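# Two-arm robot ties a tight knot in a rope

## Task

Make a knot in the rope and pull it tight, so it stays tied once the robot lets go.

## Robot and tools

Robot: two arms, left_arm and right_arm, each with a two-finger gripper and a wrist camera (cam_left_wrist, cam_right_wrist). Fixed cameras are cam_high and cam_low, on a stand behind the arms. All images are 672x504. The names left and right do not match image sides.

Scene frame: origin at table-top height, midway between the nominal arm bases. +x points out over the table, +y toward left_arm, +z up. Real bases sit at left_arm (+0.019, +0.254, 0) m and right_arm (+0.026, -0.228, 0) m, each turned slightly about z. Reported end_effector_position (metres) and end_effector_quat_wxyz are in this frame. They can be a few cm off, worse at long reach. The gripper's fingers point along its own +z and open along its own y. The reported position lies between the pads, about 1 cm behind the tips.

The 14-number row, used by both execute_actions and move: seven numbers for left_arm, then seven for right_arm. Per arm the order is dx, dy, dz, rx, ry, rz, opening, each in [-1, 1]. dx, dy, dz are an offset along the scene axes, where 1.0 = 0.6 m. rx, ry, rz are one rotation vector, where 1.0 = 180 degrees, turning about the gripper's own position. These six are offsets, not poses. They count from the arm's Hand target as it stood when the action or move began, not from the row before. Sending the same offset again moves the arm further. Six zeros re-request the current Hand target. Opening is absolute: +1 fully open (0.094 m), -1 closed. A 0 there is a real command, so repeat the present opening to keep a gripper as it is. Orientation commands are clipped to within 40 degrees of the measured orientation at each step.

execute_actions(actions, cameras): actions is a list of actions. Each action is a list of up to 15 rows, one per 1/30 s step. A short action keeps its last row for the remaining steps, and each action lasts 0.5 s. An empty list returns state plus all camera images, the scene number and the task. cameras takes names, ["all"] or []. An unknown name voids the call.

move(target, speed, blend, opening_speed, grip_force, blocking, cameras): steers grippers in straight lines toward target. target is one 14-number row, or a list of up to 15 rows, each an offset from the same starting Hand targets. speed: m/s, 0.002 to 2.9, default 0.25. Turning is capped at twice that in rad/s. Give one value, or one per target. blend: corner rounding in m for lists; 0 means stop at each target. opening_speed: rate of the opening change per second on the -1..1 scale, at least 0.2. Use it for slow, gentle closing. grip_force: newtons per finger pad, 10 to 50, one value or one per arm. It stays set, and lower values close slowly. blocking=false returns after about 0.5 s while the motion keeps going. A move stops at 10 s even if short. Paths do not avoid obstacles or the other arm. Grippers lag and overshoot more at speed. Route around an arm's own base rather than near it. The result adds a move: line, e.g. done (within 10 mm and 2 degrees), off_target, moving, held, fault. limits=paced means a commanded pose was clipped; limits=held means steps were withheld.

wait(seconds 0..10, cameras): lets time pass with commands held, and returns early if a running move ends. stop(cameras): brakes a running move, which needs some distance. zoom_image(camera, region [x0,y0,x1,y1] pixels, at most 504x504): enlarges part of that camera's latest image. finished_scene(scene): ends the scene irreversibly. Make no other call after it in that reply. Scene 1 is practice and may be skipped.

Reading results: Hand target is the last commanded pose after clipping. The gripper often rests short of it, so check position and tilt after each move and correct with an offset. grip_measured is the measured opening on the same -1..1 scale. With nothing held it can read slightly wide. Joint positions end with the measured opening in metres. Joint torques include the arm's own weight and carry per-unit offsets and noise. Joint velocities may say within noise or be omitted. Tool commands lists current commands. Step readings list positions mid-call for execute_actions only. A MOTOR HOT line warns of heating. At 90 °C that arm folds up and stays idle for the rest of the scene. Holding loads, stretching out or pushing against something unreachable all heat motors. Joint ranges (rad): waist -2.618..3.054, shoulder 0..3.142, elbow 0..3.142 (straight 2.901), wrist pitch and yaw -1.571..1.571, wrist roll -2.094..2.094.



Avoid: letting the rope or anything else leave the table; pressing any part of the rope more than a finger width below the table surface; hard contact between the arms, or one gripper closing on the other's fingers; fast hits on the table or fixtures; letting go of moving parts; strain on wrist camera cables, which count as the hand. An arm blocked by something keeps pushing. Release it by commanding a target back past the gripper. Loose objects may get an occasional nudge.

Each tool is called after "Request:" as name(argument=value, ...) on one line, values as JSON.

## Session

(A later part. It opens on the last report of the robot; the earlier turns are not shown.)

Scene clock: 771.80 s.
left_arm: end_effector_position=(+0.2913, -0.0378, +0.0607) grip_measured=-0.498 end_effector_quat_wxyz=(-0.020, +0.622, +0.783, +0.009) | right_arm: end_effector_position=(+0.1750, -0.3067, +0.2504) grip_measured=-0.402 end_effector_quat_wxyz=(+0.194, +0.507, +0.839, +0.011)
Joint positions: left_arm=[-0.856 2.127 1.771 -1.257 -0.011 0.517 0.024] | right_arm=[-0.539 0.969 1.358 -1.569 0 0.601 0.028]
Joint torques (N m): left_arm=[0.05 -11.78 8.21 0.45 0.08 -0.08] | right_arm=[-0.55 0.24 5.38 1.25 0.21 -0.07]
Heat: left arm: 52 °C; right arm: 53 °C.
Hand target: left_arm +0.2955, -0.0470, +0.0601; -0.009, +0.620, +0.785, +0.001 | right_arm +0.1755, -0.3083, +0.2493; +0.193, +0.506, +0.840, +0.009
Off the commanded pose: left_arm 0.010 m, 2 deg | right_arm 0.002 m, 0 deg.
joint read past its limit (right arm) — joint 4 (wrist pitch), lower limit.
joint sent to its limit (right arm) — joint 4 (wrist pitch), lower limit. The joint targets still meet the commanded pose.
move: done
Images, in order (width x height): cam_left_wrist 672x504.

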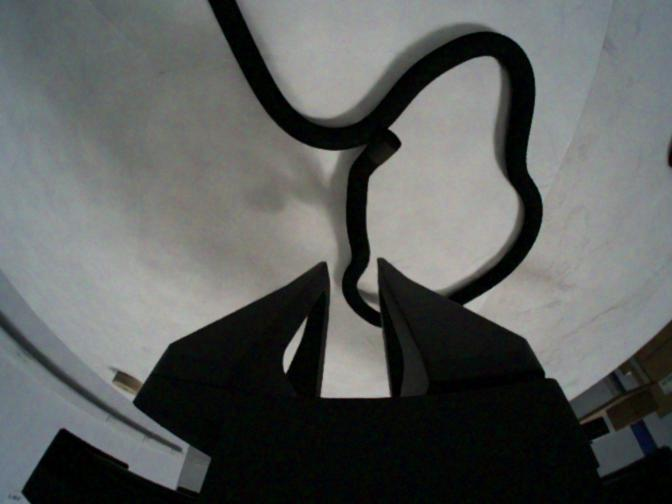

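Request:
move(target=[[-0.0017,-0.0175,-0.0702,0,0,0,-0.5,0,0,0,0,0,0,-0.4],[-0.0017,-0.0175,-0.0702,0,0,0,-1,0,0,0,0,0,0,-0.4],[-0.0033,-0.0217,-0.0035,0,0,0,-1,0,0,0,0,0,0,-0.4],[-0.0092,-0.0967,-0.0035,0,0,-0.1056,-1,0,0,0,0,0,0,-0.4],[-0.0158,-0.14,-0.0702,0,0,-0.1611,-1,0,0,0,0,0,0,-0.4]], speed=[0.1,0.1,0.12,0.12,0.1], blend=[0,0,0.01,0.01,0], cameras=["cam_left_wrist", "cam_low"])

Request:
zoom_image(camera="cam_low", region=[270, 230, 480, 340])

Scene clock: 797.80 s.
left_arm: end_effector_position=(+0.2876, -0.1248, +0.0278) grip_measured=-0.820 end_effector_quat_wxyz=(-0.007, +0.790, +0.613, +0.006) | right_arm: end_effector_position=(+0.1750, -0.3067, +0.2504) grip_measured=-0.402 end_effector_quat_wxyz=(+0.194, +0.507, +0.839, +0.011)
Joint positions: left_arm=[-0.989 2.41 2.115 -1.289 -0.011 0.864 0.008] | right_arm=[-0.539 0.969 1.358 -1.569 0 0.601 0.028]
Joint torques (N m): left_arm=[-0.55 -12.93 7.42 0.46 0.01 0.11] | right_arm=[-0.55 0.27 5.33 1.24 0.21 -0.06]
Heat: left arm: 62 °C; right arm: 52 °C.
Hand target: left_arm +0.2861, -0.1309, +0.0179; -0.009, +0.796, +0.605, +0.003 | right_arm +0.1755, -0.3083, +0.2493; +0.193, +0.506, +0.840, +0.009
Off the commanded pose: left_arm 0.012 m, 1 deg | right_arm 0.002 m, 0 deg.
joint read past its limit (right arm) — joint 4 (wrist pitch), lower limit.
joint sent to its limit (right arm) — joint 4 (wrist pitch), lower limit. The joint targets still meet the commanded pose.
move: off_target (left_arm); target 2's new opening was sent with left_arm's hand 0.011 m and 1 deg from that target
Images, in order (width x height): cam_low 672x504, cam_left_wrist 672x504.

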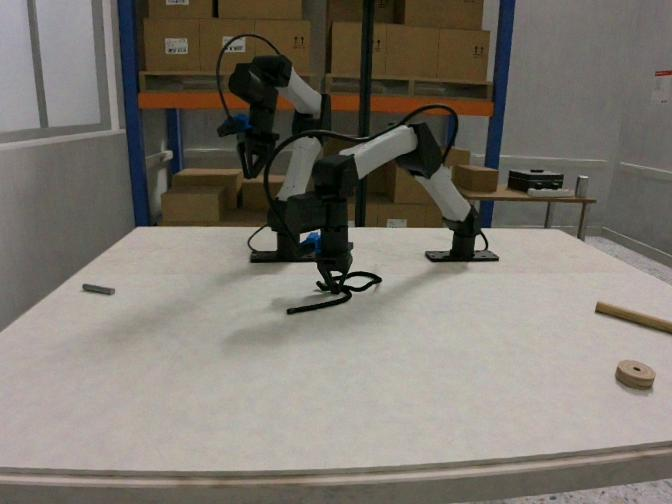

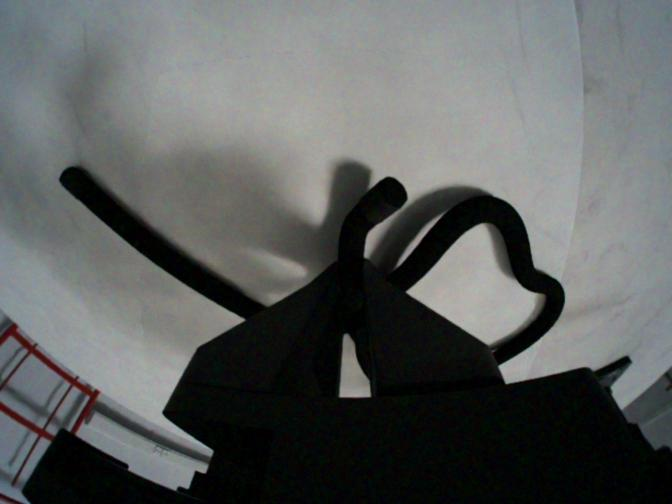

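Scaled by 2.400 from the camera's 672x504 image, which has a finer 960x720 frame.

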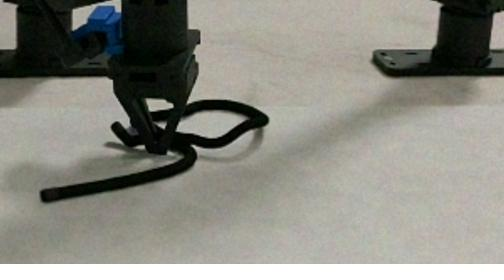

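Request:
move(target=[[0,0,0,0,0,0,-0.4,0,0,0,0,0,0,-0.4],[0,0.0265,0.17,0,0,0,-0.4,0.0242,0.1305,-0.1488,0.0724,0.1043,-0.0723,-0.4],[-0.16,0.735,0.387,0,0,0.139,-0.4,0.0617,0.318,-0.3155,0.0724,0.1043,-0.0723,-0.5]], speed=[0.1,0.2,0.45], blend=[0,0.01,0], cameras=["cam_right_wrist", "cam_low", "cam_high"])

Request:
zoom_image(camera="cam_high", region=[300, 240, 440, 370])

Scene clock: 848.37 s.
left_arm: end_effector_position=(+0.1921, +0.3110, +0.2472) grip_measured=-0.402 end_effector_quat_wxyz=(+0.088, +0.634, +0.753, +0.155) | right_arm: end_effector_position=(+0.2124, -0.1189, +0.0629) grip_measured=-0.498 end_effector_quat_wxyz=(-0.005, +0.609, +0.793, +0.002)
Joint positions: left_arm=[0.266 1.035 1.379 -1.557 -0.02 1.699 0.028] | right_arm=[0.466 1.387 0.898 -1.081 -0.011 1.828 0.024]
Joint torques (N m): left_arm=[0.72 -0.95 7.12 0.98 0.02 0.13] | right_arm=[0.44 -3.28 5.49 0.41 0.23 0.21]
Heat: left arm: 71 °C; right arm: 51 °C.
Hand target: left_arm +0.1900, +0.3101, +0.2501; -0.009, +0.646, +0.763, +0.001 | right_arm +0.2125, -0.1174, +0.0600; -0.005, +0.611, +0.792, +0.000
Off the commanded pose: left_arm 0.004 m, 21 deg | right_arm 0.003 m, 0 deg.
joint sent to its limit (left arm) — joint 4 (wrist pitch), lower limit. The joint targets are off in orientation, not in position.
move: off_target (left_arm)
Images, in order (width x height): cam_high 672x504, cam_low 672x504, cam_right_wrist 672x504.

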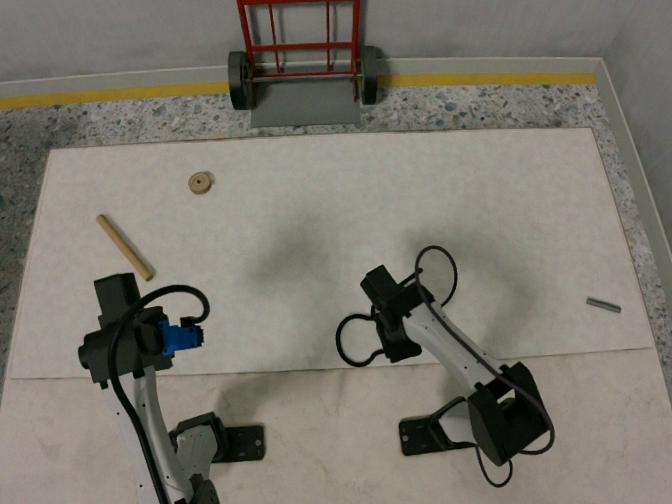

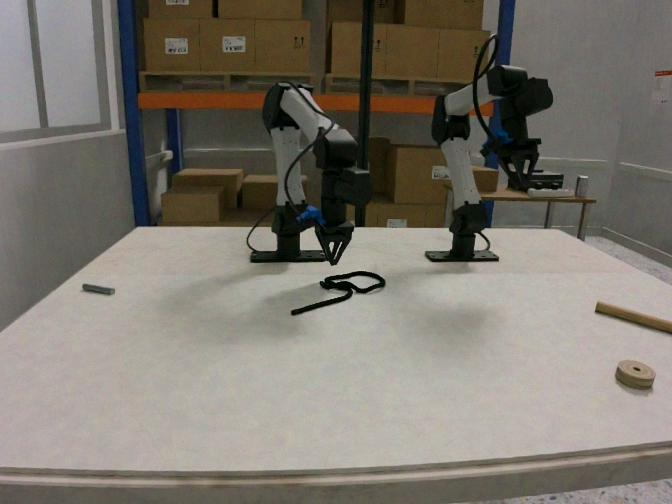

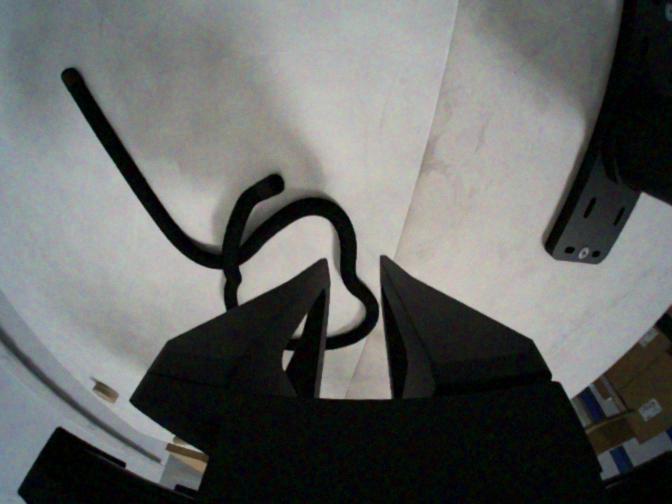

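Scaled by 3.600 from the camera's 672x504 image, which has a finer 960x720 frame.

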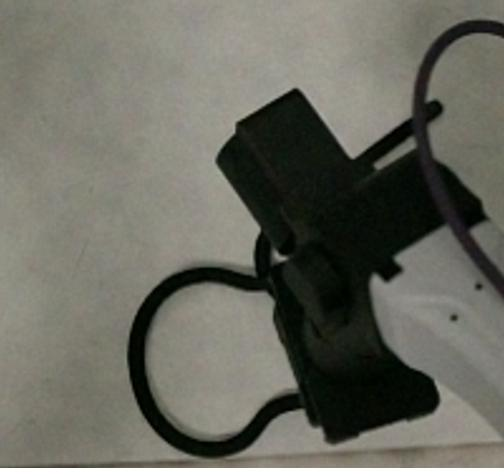

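Request:
move(target=[[0,0,0,0,0,0,-0.4,-0.0075,0.0265,-0.07,0,0,0.0722,-0.5],[0,0,0,0,0,0,-0.4,-0.0075,0.0265,-0.07,0,0,0.0722,-1],[0,0,0,0,0,0,-0.4,0.0008,0.0173,-0.0167,0,0,0.0722,-1],[0,0,0,0,0,0,-0.4,0.0508,-0.026,-0.0083,0,0,0.35,-1],[0,0,0,0,0,0,-0.4,0.1042,-0.0743,-0.0167,0,0,0.5833,-1],[0,0,0,0,0,0,-0.4,0.1042,-0.0743,-0.07,0,0,0.5833,-1]], speed=[0.1,0.1,0.1,0.25,0.25,0.1], blend=[0,0,0.01,0.01,0.005,0], cameras=["cam_right_wrist", "cam_low", "cam_high"])

Request:
zoom_image(camera="cam_low", region=[270, 230, 480, 340])

Request:
zoom_image(camera="cam_high", region=[300, 240, 440, 370])

Scene clock: 901.77 s.
left_arm: end_effector_position=(+0.1921, +0.3110, +0.2472) grip_measured=-0.402 end_effector_quat_wxyz=(+0.088, +0.634, +0.753, +0.155) | right_arm: end_effector_position=(+0.2669, -0.1616, +0.0215) grip_measured=-0.857 end_effector_quat_wxyz=(-0.016, -0.254, +0.967, -0.002)
Joint positions: left_arm=[0.266 1.035 1.379 -1.557 -0.02 1.699 0.028] | right_arm=[0.218 1.609 0.926 -0.92 0.004 -0.244 0.007]
Joint torques (N m): left_arm=[0.75 -0.94 7.13 0.97 0.03 0.12] | right_arm=[-0.61 -4.96 5.24 0.75 0.21 -0.01]
Heat: left arm: 56 °C; right arm: 51 °C.
Hand target: left_arm +0.1900, +0.3101, +0.2501; -0.009, +0.646, +0.763, +0.001 | right_arm +0.2750, -0.1620, +0.0180; -0.003, -0.256, +0.967, -0.004
Off the commanded pose: left_arm 0.004 m, 21 deg | right_arm 0.009 m, 1 deg.
joint sent to its limit (left arm) — joint 4 (wrist pitch), lower limit. The joint targets are off in orientation, not in position.
move: off_target (left_arm)
Images, in order (width x height): cam_high 672x504, cam_low 672x504, cam_right_wrist 672x504.

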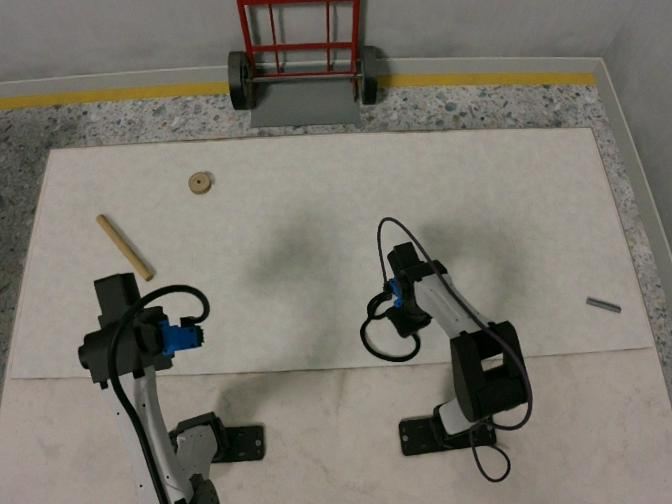

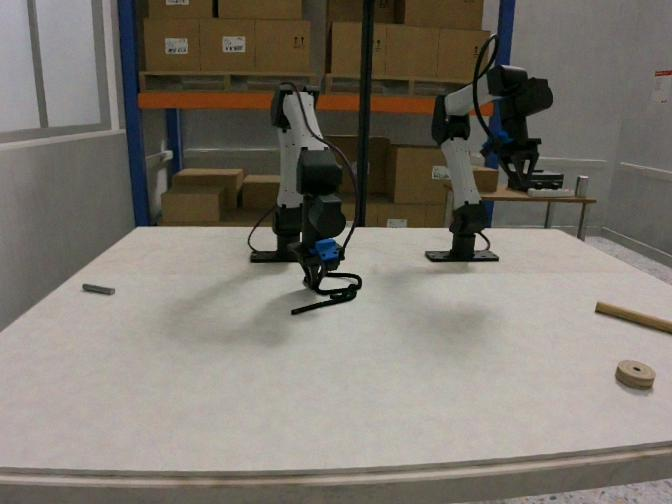

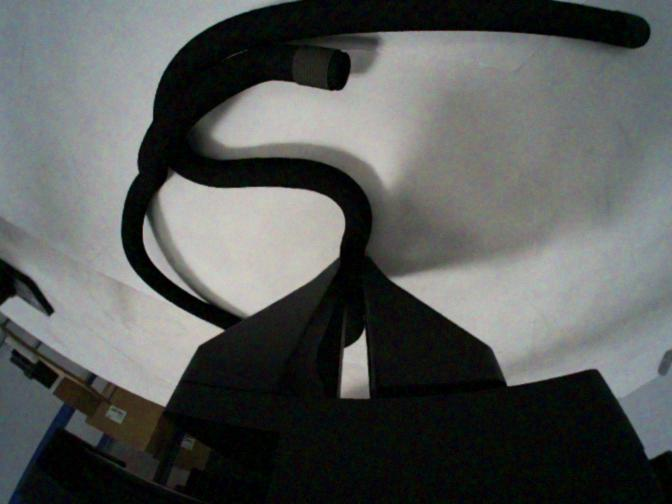

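Scaled by 2.400 from the camera's 672x504 image, which has a finer 960x720 frame.

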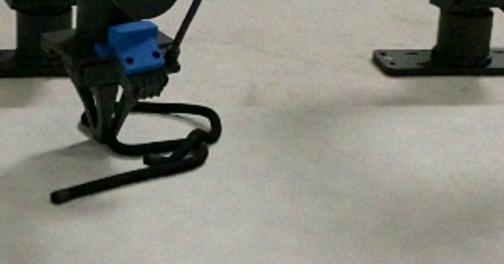

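Scaled by 3.600 from the camera's 672x504 image, which has a finer 960x720 frame.

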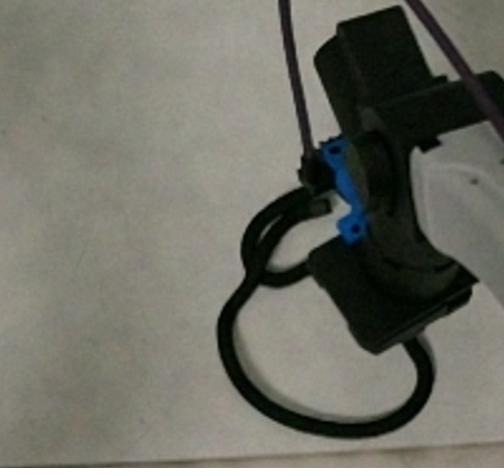

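Request:
move(target=[[0,0,0,0,0,0,-0.4,0,0,0,0,0,0,-0.4],[0,0,0,0,0,0,-0.4,0,0,0.1,0,0,0,-0.4],[0,0,0,0,0,0,-0.4,-0.05,0.02,0.1367,0,0,-0.25,-0.4]], speed=[0.1,0.15,0.3], blend=[0,0.01,0], cameras=["cam_right_wrist", "cam_high"])

Request:
zoom_image(camera="cam_high", region=[300, 240, 440, 370])

Scene clock: 987.00 s.
left_arm: end_effector_position=(+0.1921, +0.3110, +0.2472) grip_measured=-0.402 end_effector_quat_wxyz=(+0.088, +0.634, +0.753, +0.155) | right_arm: end_effector_position=(+0.2428, -0.1533, +0.0905) grip_measured=-0.402 end_effector_quat_wxyz=(-0.020, +0.131, +0.991, -0.012)
Joint positions: left_arm=[0.266 1.035 1.379 -1.557 -0.02 1.699 0.028] | right_arm=[0.28 1.463 1.073 -1.226 0.004 0.595 0.028]
Joint torques (N m): left_arm=[0.75 -0.98 7.13 0.98 0.02 0.12] | right_arm=[0.51 -7.42 6.97 0.18 0.17 0.18]
Heat: left arm: 50 °C; right arm: 53 °C.
Hand target: left_arm +0.1900, +0.3101, +0.2501; -0.009, +0.646, +0.763, +0.001 | right_arm +0.2449, -0.1500, +0.0999; -0.005, +0.133, +0.991, -0.003
Off the commanded pose: left_arm 0.004 m, 21 deg | right_arm 0.010 m, 2 deg.
joint sent to its limit (left arm) — joint 4 (wrist pitch), lower limit. The joint targets are off in orientation, not in position.
move: off_target (left_arm)
Images, in order (width x height): cam_high 672x504, cam_right_wrist 672x504.

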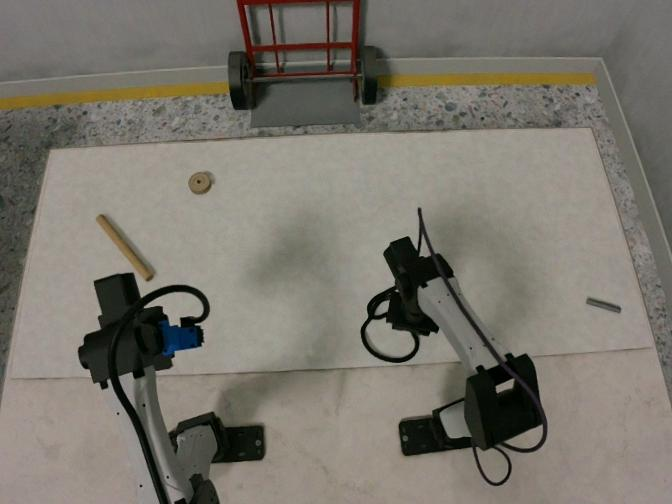

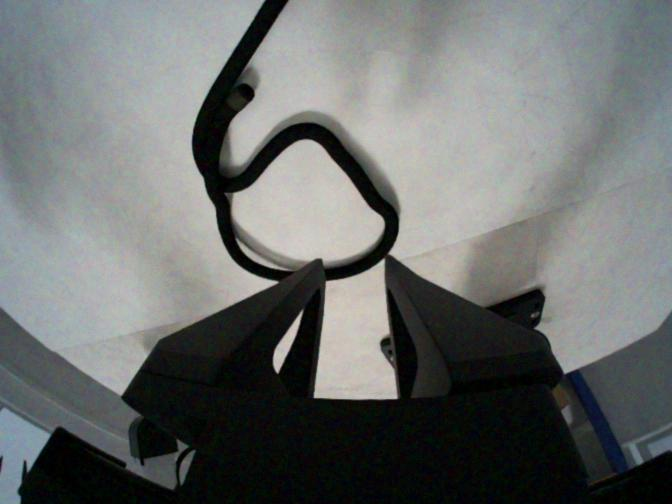

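Scaled by 3.600 from the camera's 672x504 image, which has a finer 960x720 frame.

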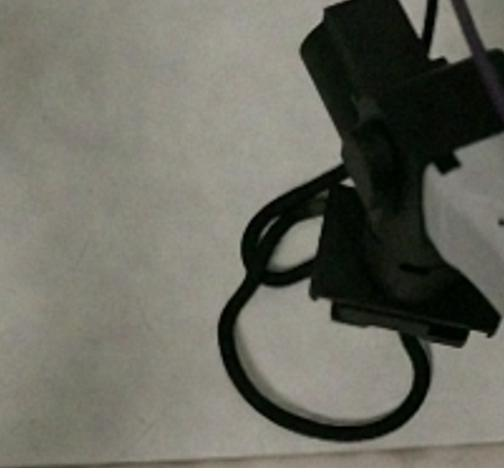

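Request:
move(target=[0,0,0,0,0,0,-0.4,0.1818,0.0417,-0.0665,0,0,-0.1833,-0.5], speed=0.25, cameras=["cam_right_wrist"])

Scene clock: 1069.03 s.
left_arm: end_effector_position=(+0.1921, +0.3110, +0.2472) grip_measured=-0.402 end_effector_quat_wxyz=(+0.088, +0.634, +0.753, +0.155) | right_arm: end_effector_position=(+0.3457, -0.1266, +0.0585) grip_measured=-0.498 end_effector_quat_wxyz=(-0.009, +0.401, +0.916, -0.009)
Joint positions: left_arm=[0.266 1.035 1.379 -1.557 -0.02 1.699 0.028] | right_arm=[0.254 1.866 1.388 -1.117 0.001 1.131 0.024]
Joint torques (N m): left_arm=[0.72 -0.96 7.1 0.98 0.02 0.12] | right_arm=[-0.55 -7.54 7.71 0.34 0.15 0.19]
Heat: left arm: 48 °C; right arm: 57 °C.
Hand target: left_arm +0.1900, +0.3101, +0.2501; -0.009, +0.646, +0.763, +0.001 | right_arm +0.3540, -0.1250, +0.0601; -0.005, +0.409, +0.912, -0.001
Off the commanded pose: left_arm 0.004 m, 21 deg | right_arm 0.009 m, 1 deg.
joint sent to its limit (left arm) — joint 4 (wrist pitch), lower limit. The joint targets are off in orientation, not in position.
move: off_target (left_arm)
Images, in order (width x height): cam_right_wrist 672x504.

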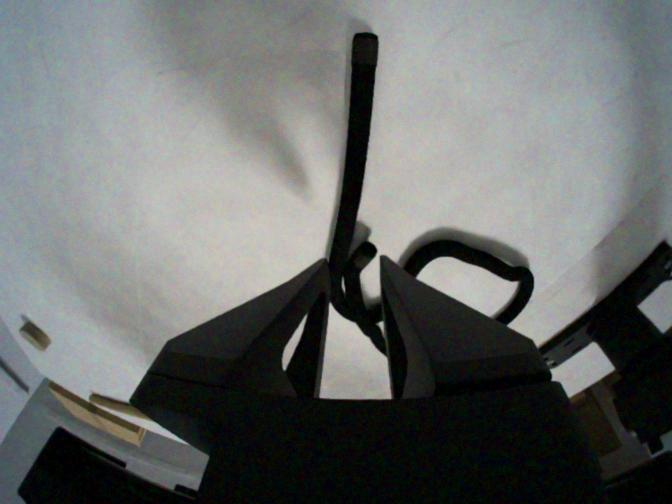

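Request:
move(target=[[0,0,0,0,0,0,-0.4,0.0455,-0.0487,-0.0702,0,0,-0.0444,-0.5],[0,0,0,0,0,0,-0.4,0.0455,-0.0487,-0.0702,0,0,-0.0444,-1],[0,0,0,0,0,0,-0.4,0.06,0,-0.05,0,0,0.0444,-1],[0,0,0,0,0,0,-0.4,0.085,0.05,-0.0702,0,0,0.1389,-1]], speed=[0.12,0.1,0.15,0.12], blend=[0,0,0.01,0], cameras=["cam_right_wrist", "cam_high"])

Request:
zoom_image(camera="cam_high", region=[300, 240, 440, 370])

Scene clock: 1097.37 s.
left_arm: end_effector_position=(+0.1921, +0.3110, +0.2472) grip_measured=-0.402 end_effector_quat_wxyz=(+0.088, +0.634, +0.753, +0.155) | right_arm: end_effector_position=(+0.3999, -0.1006, +0.0242) grip_measured=-0.863 end_effector_quat_wxyz=(-0.006, +0.212, +0.977, -0.003)
Joint positions: left_arm=[0.266 1.035 1.379 -1.557 -0.02 1.699 0.028] | right_arm=[0.274 2.11 1.598 -1.071 -0.002 0.753 0.006]
Joint torques (N m): left_arm=[0.73 -0.96 7.13 0.98 0.02 0.12] | right_arm=[0.65 -8.36 7.24 0.47 0.22 -0.08]
Heat: left arm: 48 °C; right arm: 58 °C.
Hand target: left_arm +0.1900, +0.3101, +0.2501; -0.009, +0.646, +0.763, +0.001 | right_arm +0.4051, -0.0950, +0.0180; -0.005, +0.202, +0.979, -0.002
Off the commanded pose: left_arm 0.004 m, 21 deg | right_arm 0.010 m, 1 deg.
joint sent to its limit (left arm) — joint 4 (wrist pitch), lower limit. The joint targets are off in orientation, not in position.
move: off_target (left_arm); target 2's new opening was sent with right_arm's hand 0.011 m and 2 deg from that target
Images, in order (width x height): cam_high 672x504, cam_right_wrist 672x504.

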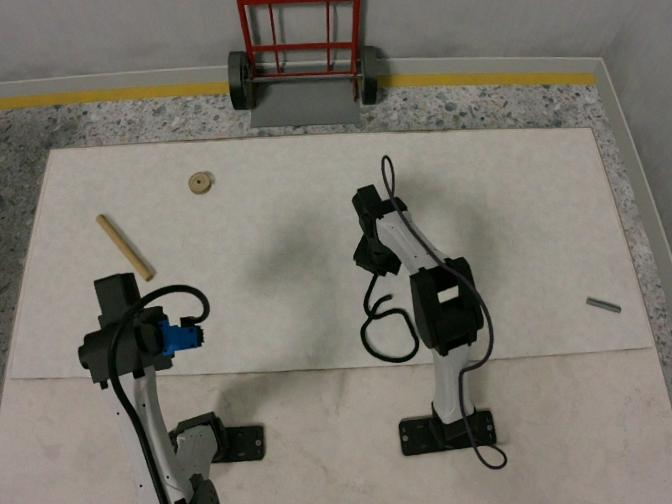

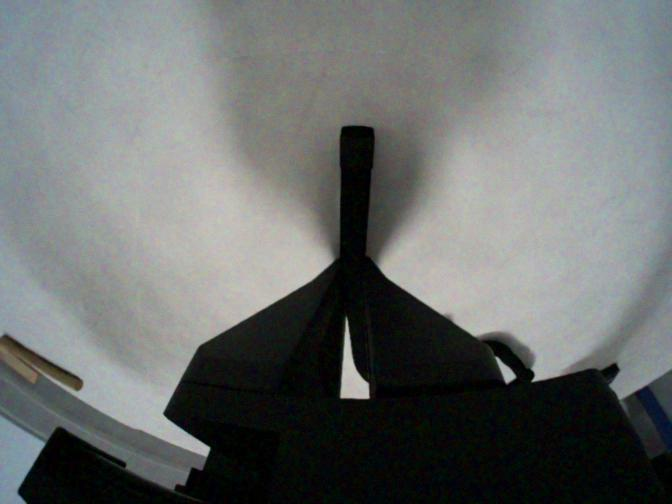

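Scaled by 3.600 from the camera's 672x504 image, which has a finer 960x720 frame.

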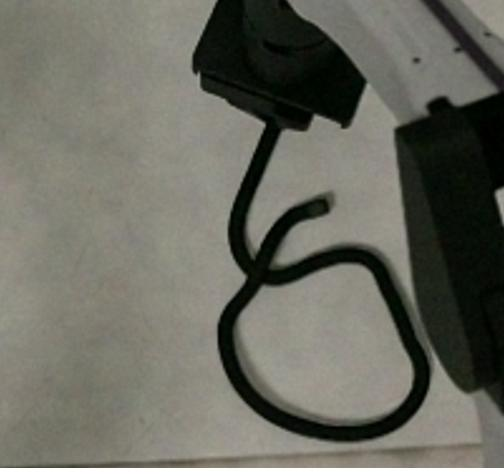

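Request:
move(target=[[0,0,0,0,0,0,-0.4,-0.01,0.05,0.02,0,0,0.1,-1],[0,0,0,0,0,0,-0.4,-0.015,0.092,0.0,0,0,0.2,-1]], speed=[0.2,0.15], blend=[0.01,0], cameras=["cam_high"])

Request:
zoom_image(camera="cam_high", region=[300, 240, 440, 370])

Scene clock: 1137.70 s.
left_arm: end_effector_position=(+0.1921, +0.3110, +0.2472) grip_measured=-0.402 end_effector_quat_wxyz=(+0.088, +0.634, +0.753, +0.155) | right_arm: end_effector_position=(+0.3929, -0.0467, +0.0246) grip_measured=-0.863 end_effector_quat_wxyz=(-0.003, -0.100, +0.995, -0.005)
Joint positions: left_arm=[0.266 1.035 1.379 -1.557 -0.02 1.699 0.028] | right_arm=[0.408 2.161 1.68 -1.099 0.007 0.26 0.006]
Joint torques (N m): left_arm=[0.75 -0.98 7.15 0.97 0.02 0.12] | right_arm=[0.72 -8.83 7.3 0.46 0.15 -0.08]
Heat: left arm: 47 °C; right arm: 57 °C.
Hand target: left_arm +0.1900, +0.3101, +0.2501; -0.009, +0.646, +0.763, +0.001 | right_arm +0.3961, -0.0398, +0.0179; -0.004, -0.110, +0.994, -0.004
Off the commanded pose: left_arm 0.004 m, 21 deg | right_arm 0.010 m, 1 deg.
joint sent to its limit (left arm) — joint 4 (wrist pitch), lower limit. The joint targets are off in orientation, not in position.
move: off_target (left_arm)
Images, in order (width x height): cam_high 672x504.

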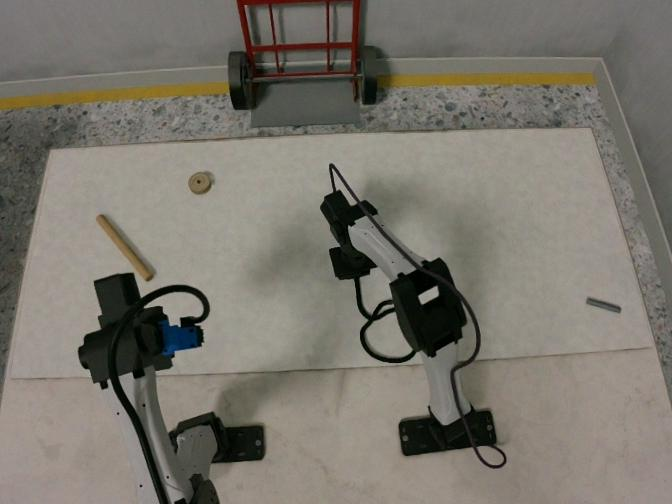

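Scaled by 3.600 from the camera's 672x504 image, which has a finer 960x720 frame.

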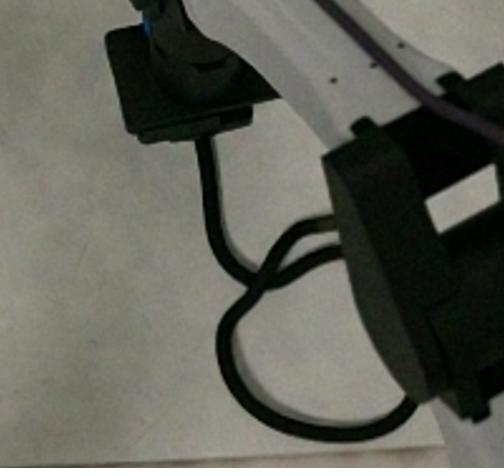

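Request:
move(target=[[0,0,0,0,0,0,-0.4,0,0,0,0,0,0,-0.4],[0,0,0,0,0,0,-0.4,0,0,0.13,0,0,0,-0.4],[0,0,0,0,0,0,-0.4,-0.2602,-0.217,0.0868,0,0,0.055,-0.5]], speed=[0.1,0.2,0.3], blend=[0,0.01,0], cameras=["cam_right_wrist", "cam_high"])

Request:
zoom_image(camera="cam_high", region=[300, 240, 440, 370])

Scene clock: 1153.20 s.
left_arm: end_effector_position=(+0.1921, +0.3110, +0.2472) grip_measured=-0.402 end_effector_quat_wxyz=(+0.088, +0.634, +0.753, +0.155) | right_arm: end_effector_position=(+0.2373, -0.1696, +0.0670) grip_measured=-0.498 end_effector_quat_wxyz=(-0.018, -0.194, +0.981, -0.006)
Joint positions: left_arm=[0.266 1.035 1.379 -1.557 -0.02 1.699 0.028] | right_arm=[0.223 1.432 0.952 -1.126 0.01 -0.116 0.024]
Joint torques (N m): left_arm=[0.72 -0.96 7.12 0.97 0.03 0.12] | right_arm=[-0.61 -6.45 5.45 0.44 0.15 -0.05]
Heat: left arm: 47 °C; right arm: 58 °C.
Hand target: left_arm +0.1900, +0.3101, +0.2501; -0.009, +0.646, +0.763, +0.001 | right_arm +0.2399, -0.1700, +0.0701; -0.004, -0.196, +0.981, -0.004
Off the commanded pose: left_arm 0.004 m, 21 deg | right_arm 0.004 m, 2 deg.
joint sent to its limit (left arm) — joint 4 (wrist pitch), lower limit. The joint targets are off in orientation, not in position.
move: off_target (left_arm)
Images, in order (width x height): cam_high 672x504, cam_right_wrist 672x504.

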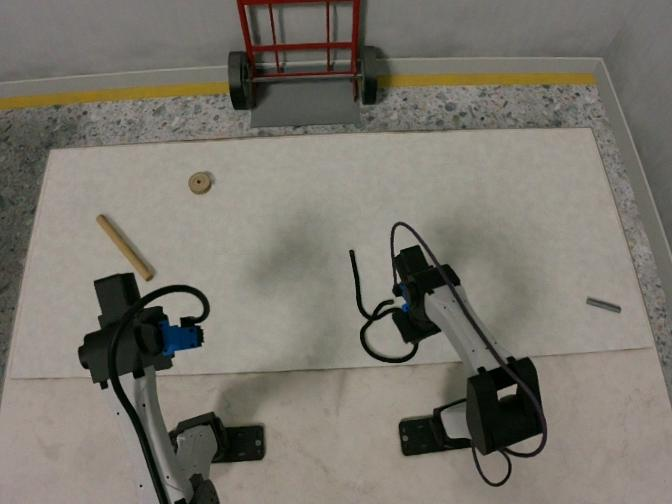

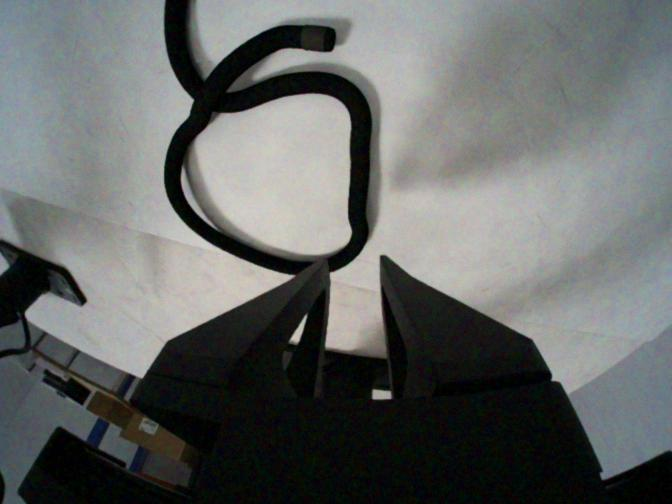

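Scaled by 3.600 from the camera's 672x504 image, which has a finer 960x720 frame.

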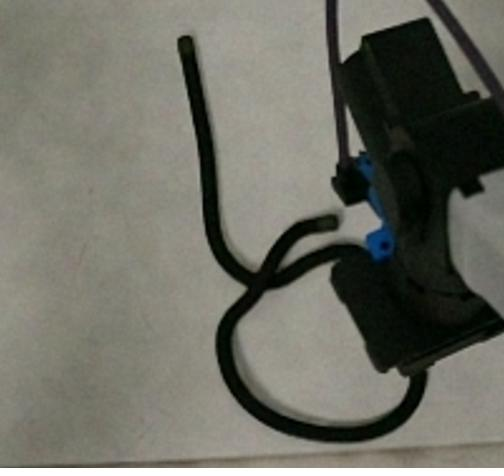

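Request:
move(target=[[0,0,0,0,0,0,-0.4,0.0402,0.0092,-0.0868,0,0,-0.0333,-0.5],[0,0,0,0,0,0,-0.4,0.0402,0.0092,-0.0868,0,0,-0.0333,-1],[0,0,0,0,0,0,-0.4,0.0468,0.025,0.0165,0,0,-0.0333,-1],[0,0,0,0,0,0,-0.4,0.1252,0.0867,0.0332,0,0,0.2556,-1],[0,0,0,0,0,0,-0.4,0.2035,0.125,0.0248,0,0,0.5444,-1],[0,0,0,0,0,0,-0.4,0.2118,0.1283,-0.0868,0,0,0.5444,-1]], speed=[0.12,0.1,0.12,0.25,0.25,0.12], blend=[0,0,0.01,0.01,0.005,0], cameras=["cam_right_wrist", "cam_low", "cam_high"])

Request:
zoom_image(camera="cam_low", region=[270, 230, 480, 340])

Request:
zoom_image(camera="cam_high", region=[300, 240, 440, 370])

Scene clock: 1224.67 s.
left_arm: end_effector_position=(+0.1921, +0.3110, +0.2472) grip_measured=-0.402 end_effector_quat_wxyz=(+0.088, +0.634, +0.753, +0.155) | right_arm: end_effector_position=(+0.3623, -0.0978, +0.0235) grip_measured=-0.846 end_effector_quat_wxyz=(+0.007, +0.864, -0.504, +0.001)
Joint positions: left_arm=[0.266 1.035 1.379 -1.557 -0.02 1.699 0.028] | right_arm=[0.32 1.981 1.401 -1 0.01 -1.713 0.007]
Joint torques (N m): left_arm=[0.72 -0.98 7.13 0.97 0.02 0.12] | right_arm=[0.44 -8.36 5.44 0.69 0.1 -0.08]
Heat: left arm: 46 °C; right arm: 55 °C.
Hand target: left_arm +0.1900, +0.3101, +0.2501; -0.009, +0.646, +0.763, +0.001 | right_arm +0.3671, -0.0930, +0.0179; +0.000, +0.868, -0.496, +0.005
Off the commanded pose: left_arm 0.004 m, 21 deg | right_arm 0.009 m, 1 deg.
joint sent to its limit (left arm) — joint 4 (wrist pitch), lower limit. The joint targets are off in orientation, not in position.
move: off_target (left_arm)
Images, in order (width x height): cam_high 672x504, cam_low 672x504, cam_right_wrist 672x504.

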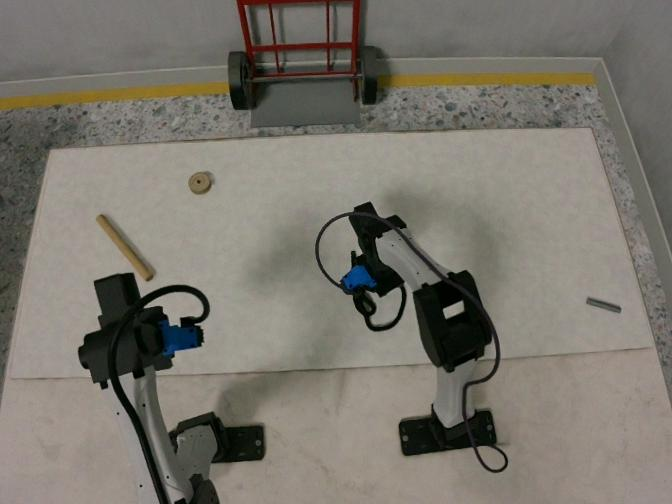

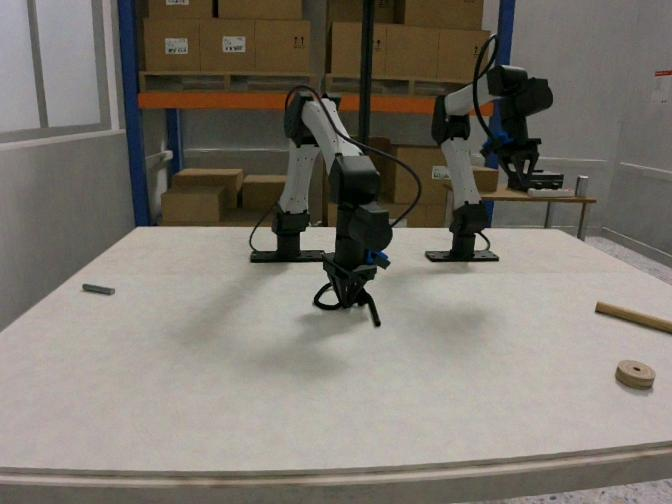

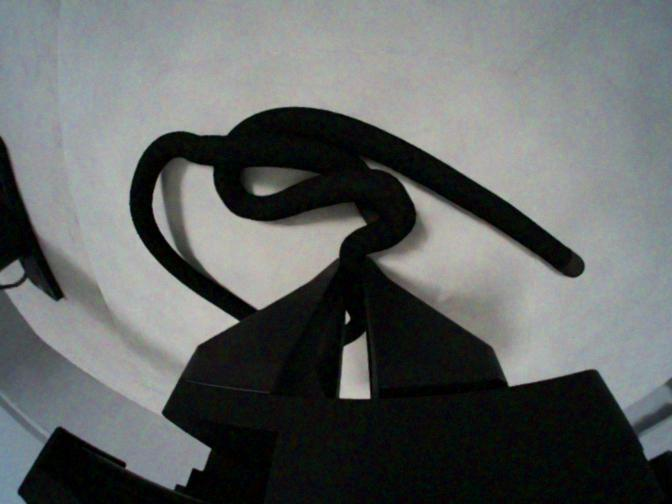

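Scaled by 2.400 from the camera's 672x504 image, which has a finer 960x720 frame.

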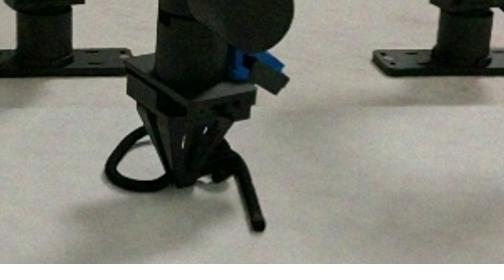

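Scaled by 3.600 from the camera's 672x504 image, which has a finer 960x720 frame.

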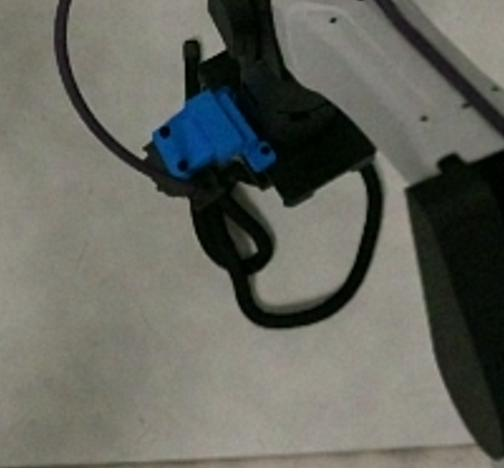

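Request:
zoom_image(camera="cam_right_wrist", region=[110, 80, 450, 340])

Scaled by 1.482 from the camera's 672x504 image, which has a finer 960x720 frame.

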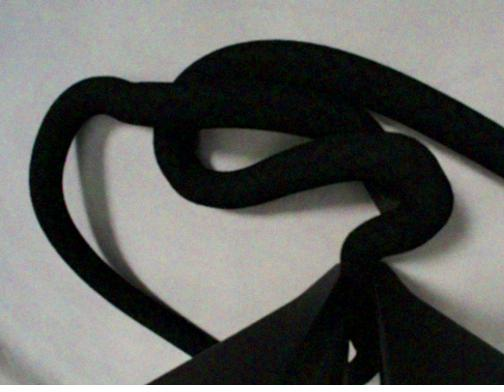

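Request:
move(target=[[0,0,0,0,0,0,-0.4,-0.005,0,0.0785,0,0,0,-1],[0,0,0,0,0,0,-0.4,-0.0252,0.105,0.0785,0,0,0.028,-1],[0,0,0,0,0,0,-0.4,-0.0268,0.1183,0.0035,0,0,0.028,-1]], speed=[0.12,0.12,0.1], blend=[0.01,0.005,0], cameras=["cam_right_wrist", "cam_low", "cam_high"])

Request:
zoom_image(camera="cam_right_wrist", region=[110, 60, 510, 360])

Request:
zoom_image(camera="cam_high", region=[300, 240, 440, 370])

Scene clock: 1330.90 s.
left_arm: end_effector_position=(+0.1921, +0.3110, +0.2472) grip_measured=-0.402 end_effector_quat_wxyz=(+0.088, +0.634, +0.753, +0.155) | right_arm: end_effector_position=(+0.3484, -0.0271, +0.0318) grip_measured=-0.846 end_effector_quat_wxyz=(+0.002, +0.890, -0.456, +0.004)
Joint positions: left_arm=[0.266 1.035 1.379 -1.557 -0.02 1.699 0.028] | right_arm=[0.508 2.032 1.511 -1.049 0.01 -1.634 0.007]
Joint torques (N m): left_arm=[0.73 -0.98 7.13 0.97 0.02 0.13] | right_arm=[0.5 -8.05 4.88 0.79 0.11 0.18]
Heat: left arm: 47 °C; right arm: 58 °C.
Hand target: left_arm +0.1900, +0.3101, +0.2501; -0.009, +0.646, +0.763, +0.001 | right_arm +0.3509, -0.0221, +0.0200; -0.001, +0.889, -0.457, +0.005
Off the commanded pose: left_arm 0.004 m, 21 deg | right_arm 0.013 m, 0 deg.
joint sent to its limit (left arm) — joint 4 (wrist pitch), lower limit. The joint targets are off in orientation, not in position.
move: off_target (left_arm, right_arm)
Images, in order (width x height): cam_high 672x504, cam_low 672x504, cam_right_wrist 672x504.

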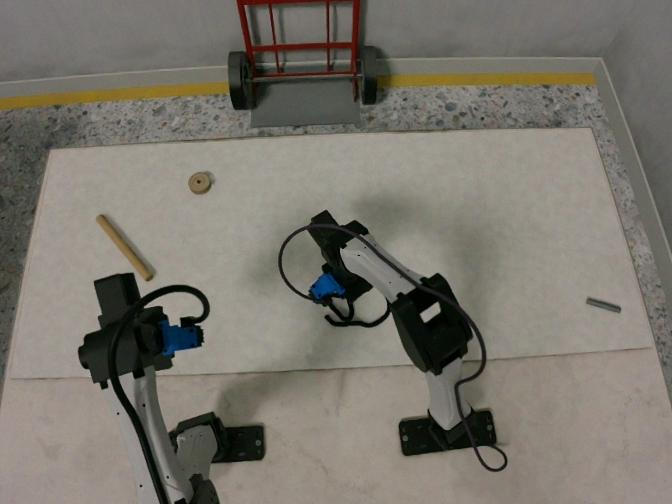

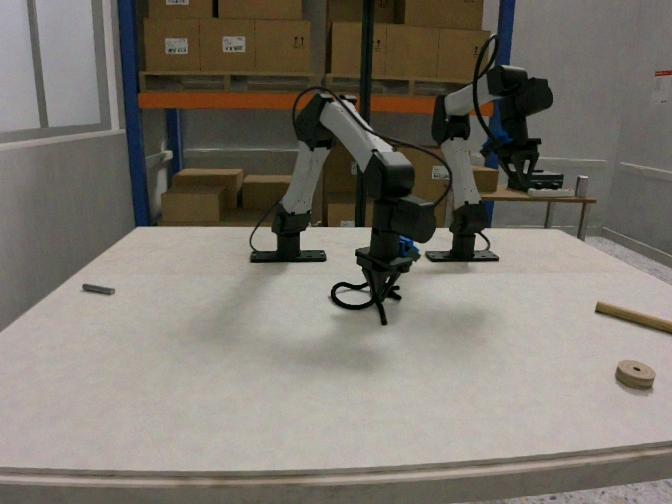

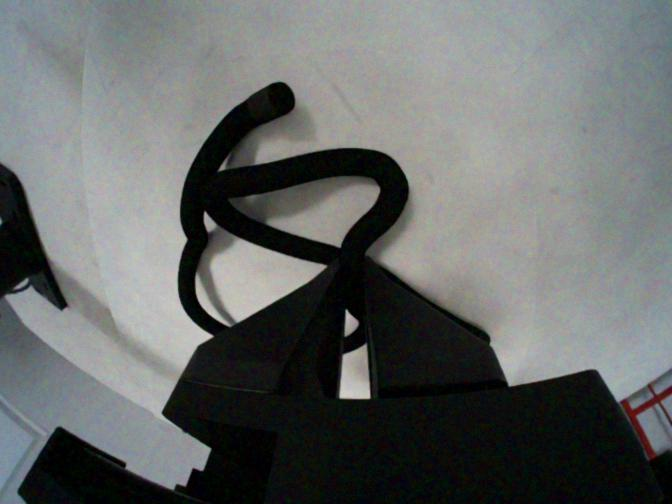

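Scaled by 1.260 from the camera's 672x504 image, which has a finer 960x720 frame.

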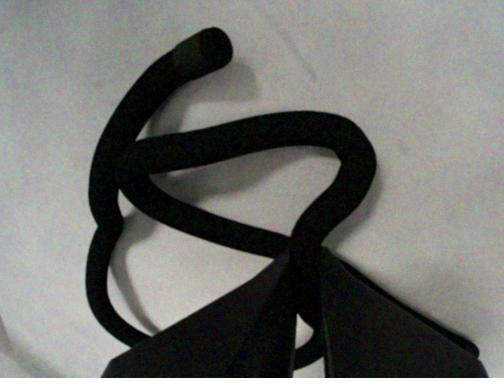

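Scaled by 3.600 from the camera's 672x504 image, which has a finer 960x720 frame.

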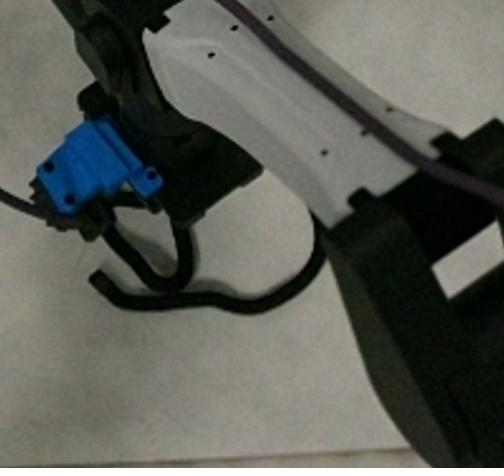

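Request:
move(target=[[0,0,0,0,0,0,-0.4,-0.0098,-0.0382,0.05,0,0,-0.111,-1],[0,0,0,0,0,0,-0.4,-0.1048,-0.21,0.05,0,0,-0.444,-1],[0,0,0,0,0,0,-0.4,-0.1048,-0.21,-0.0033,0,0,-0.444,-1]], speed=[0.2,0.25,0.12], blend=[0.02,0.01,0], cameras=["cam_high", "cam_right_wrist"])

Request:
zoom_image(camera="cam_high", region=[300, 240, 440, 370])

Scene clock: 1581.57 s.
left_arm: end_effector_position=(+0.1921, +0.3110, +0.2472) grip_measured=-0.402 end_effector_quat_wxyz=(+0.088, +0.634, +0.753, +0.155) | right_arm: end_effector_position=(+0.2824, -0.1487, +0.0214) grip_measured=-0.846 end_effector_quat_wxyz=(-0.013, -0.395, +0.919, -0.004)
Joint positions: left_arm=[0.266 1.035 1.379 -1.557 -0.02 1.699 0.028] | right_arm=[0.252 1.67 0.993 -0.917 0.01 -0.507 0.007]
Joint torques (N m): left_arm=[0.72 -0.96 7.12 0.97 0.03 0.12] | right_arm=[-0.36 -5.83 5.12 0.68 0.15 0.18]
Heat: left arm: 48 °C; right arm: 60 °C.
Hand target: left_arm +0.1900, +0.3101, +0.2501; -0.009, +0.646, +0.763, +0.001 | right_arm +0.2880, -0.1480, +0.0180; -0.003, -0.388, +0.922, -0.004
Off the commanded pose: left_arm 0.004 m, 21 deg | right_arm 0.007 m, 1 deg.
joint sent to its limit (left arm) — joint 4 (wrist pitch), lower limit. The joint targets are off in orientation, not in position.
move: off_target (left_arm)
Images, in order (width x height): cam_high 672x504, cam_right_wrist 672x504.

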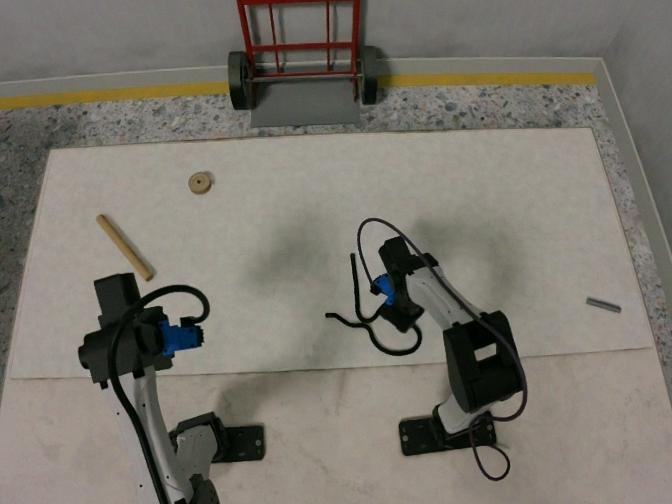

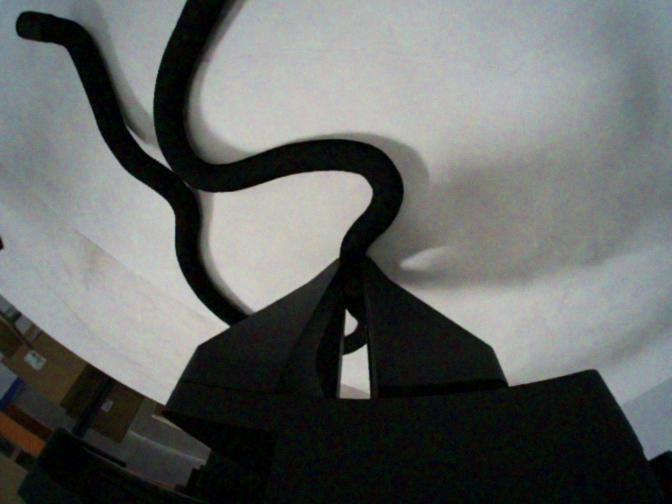

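Scaled by 3.600 from the camera's 672x504 image, which has a finer 960x720 frame.

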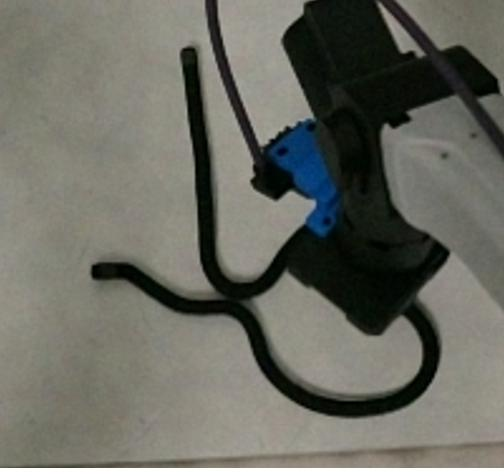

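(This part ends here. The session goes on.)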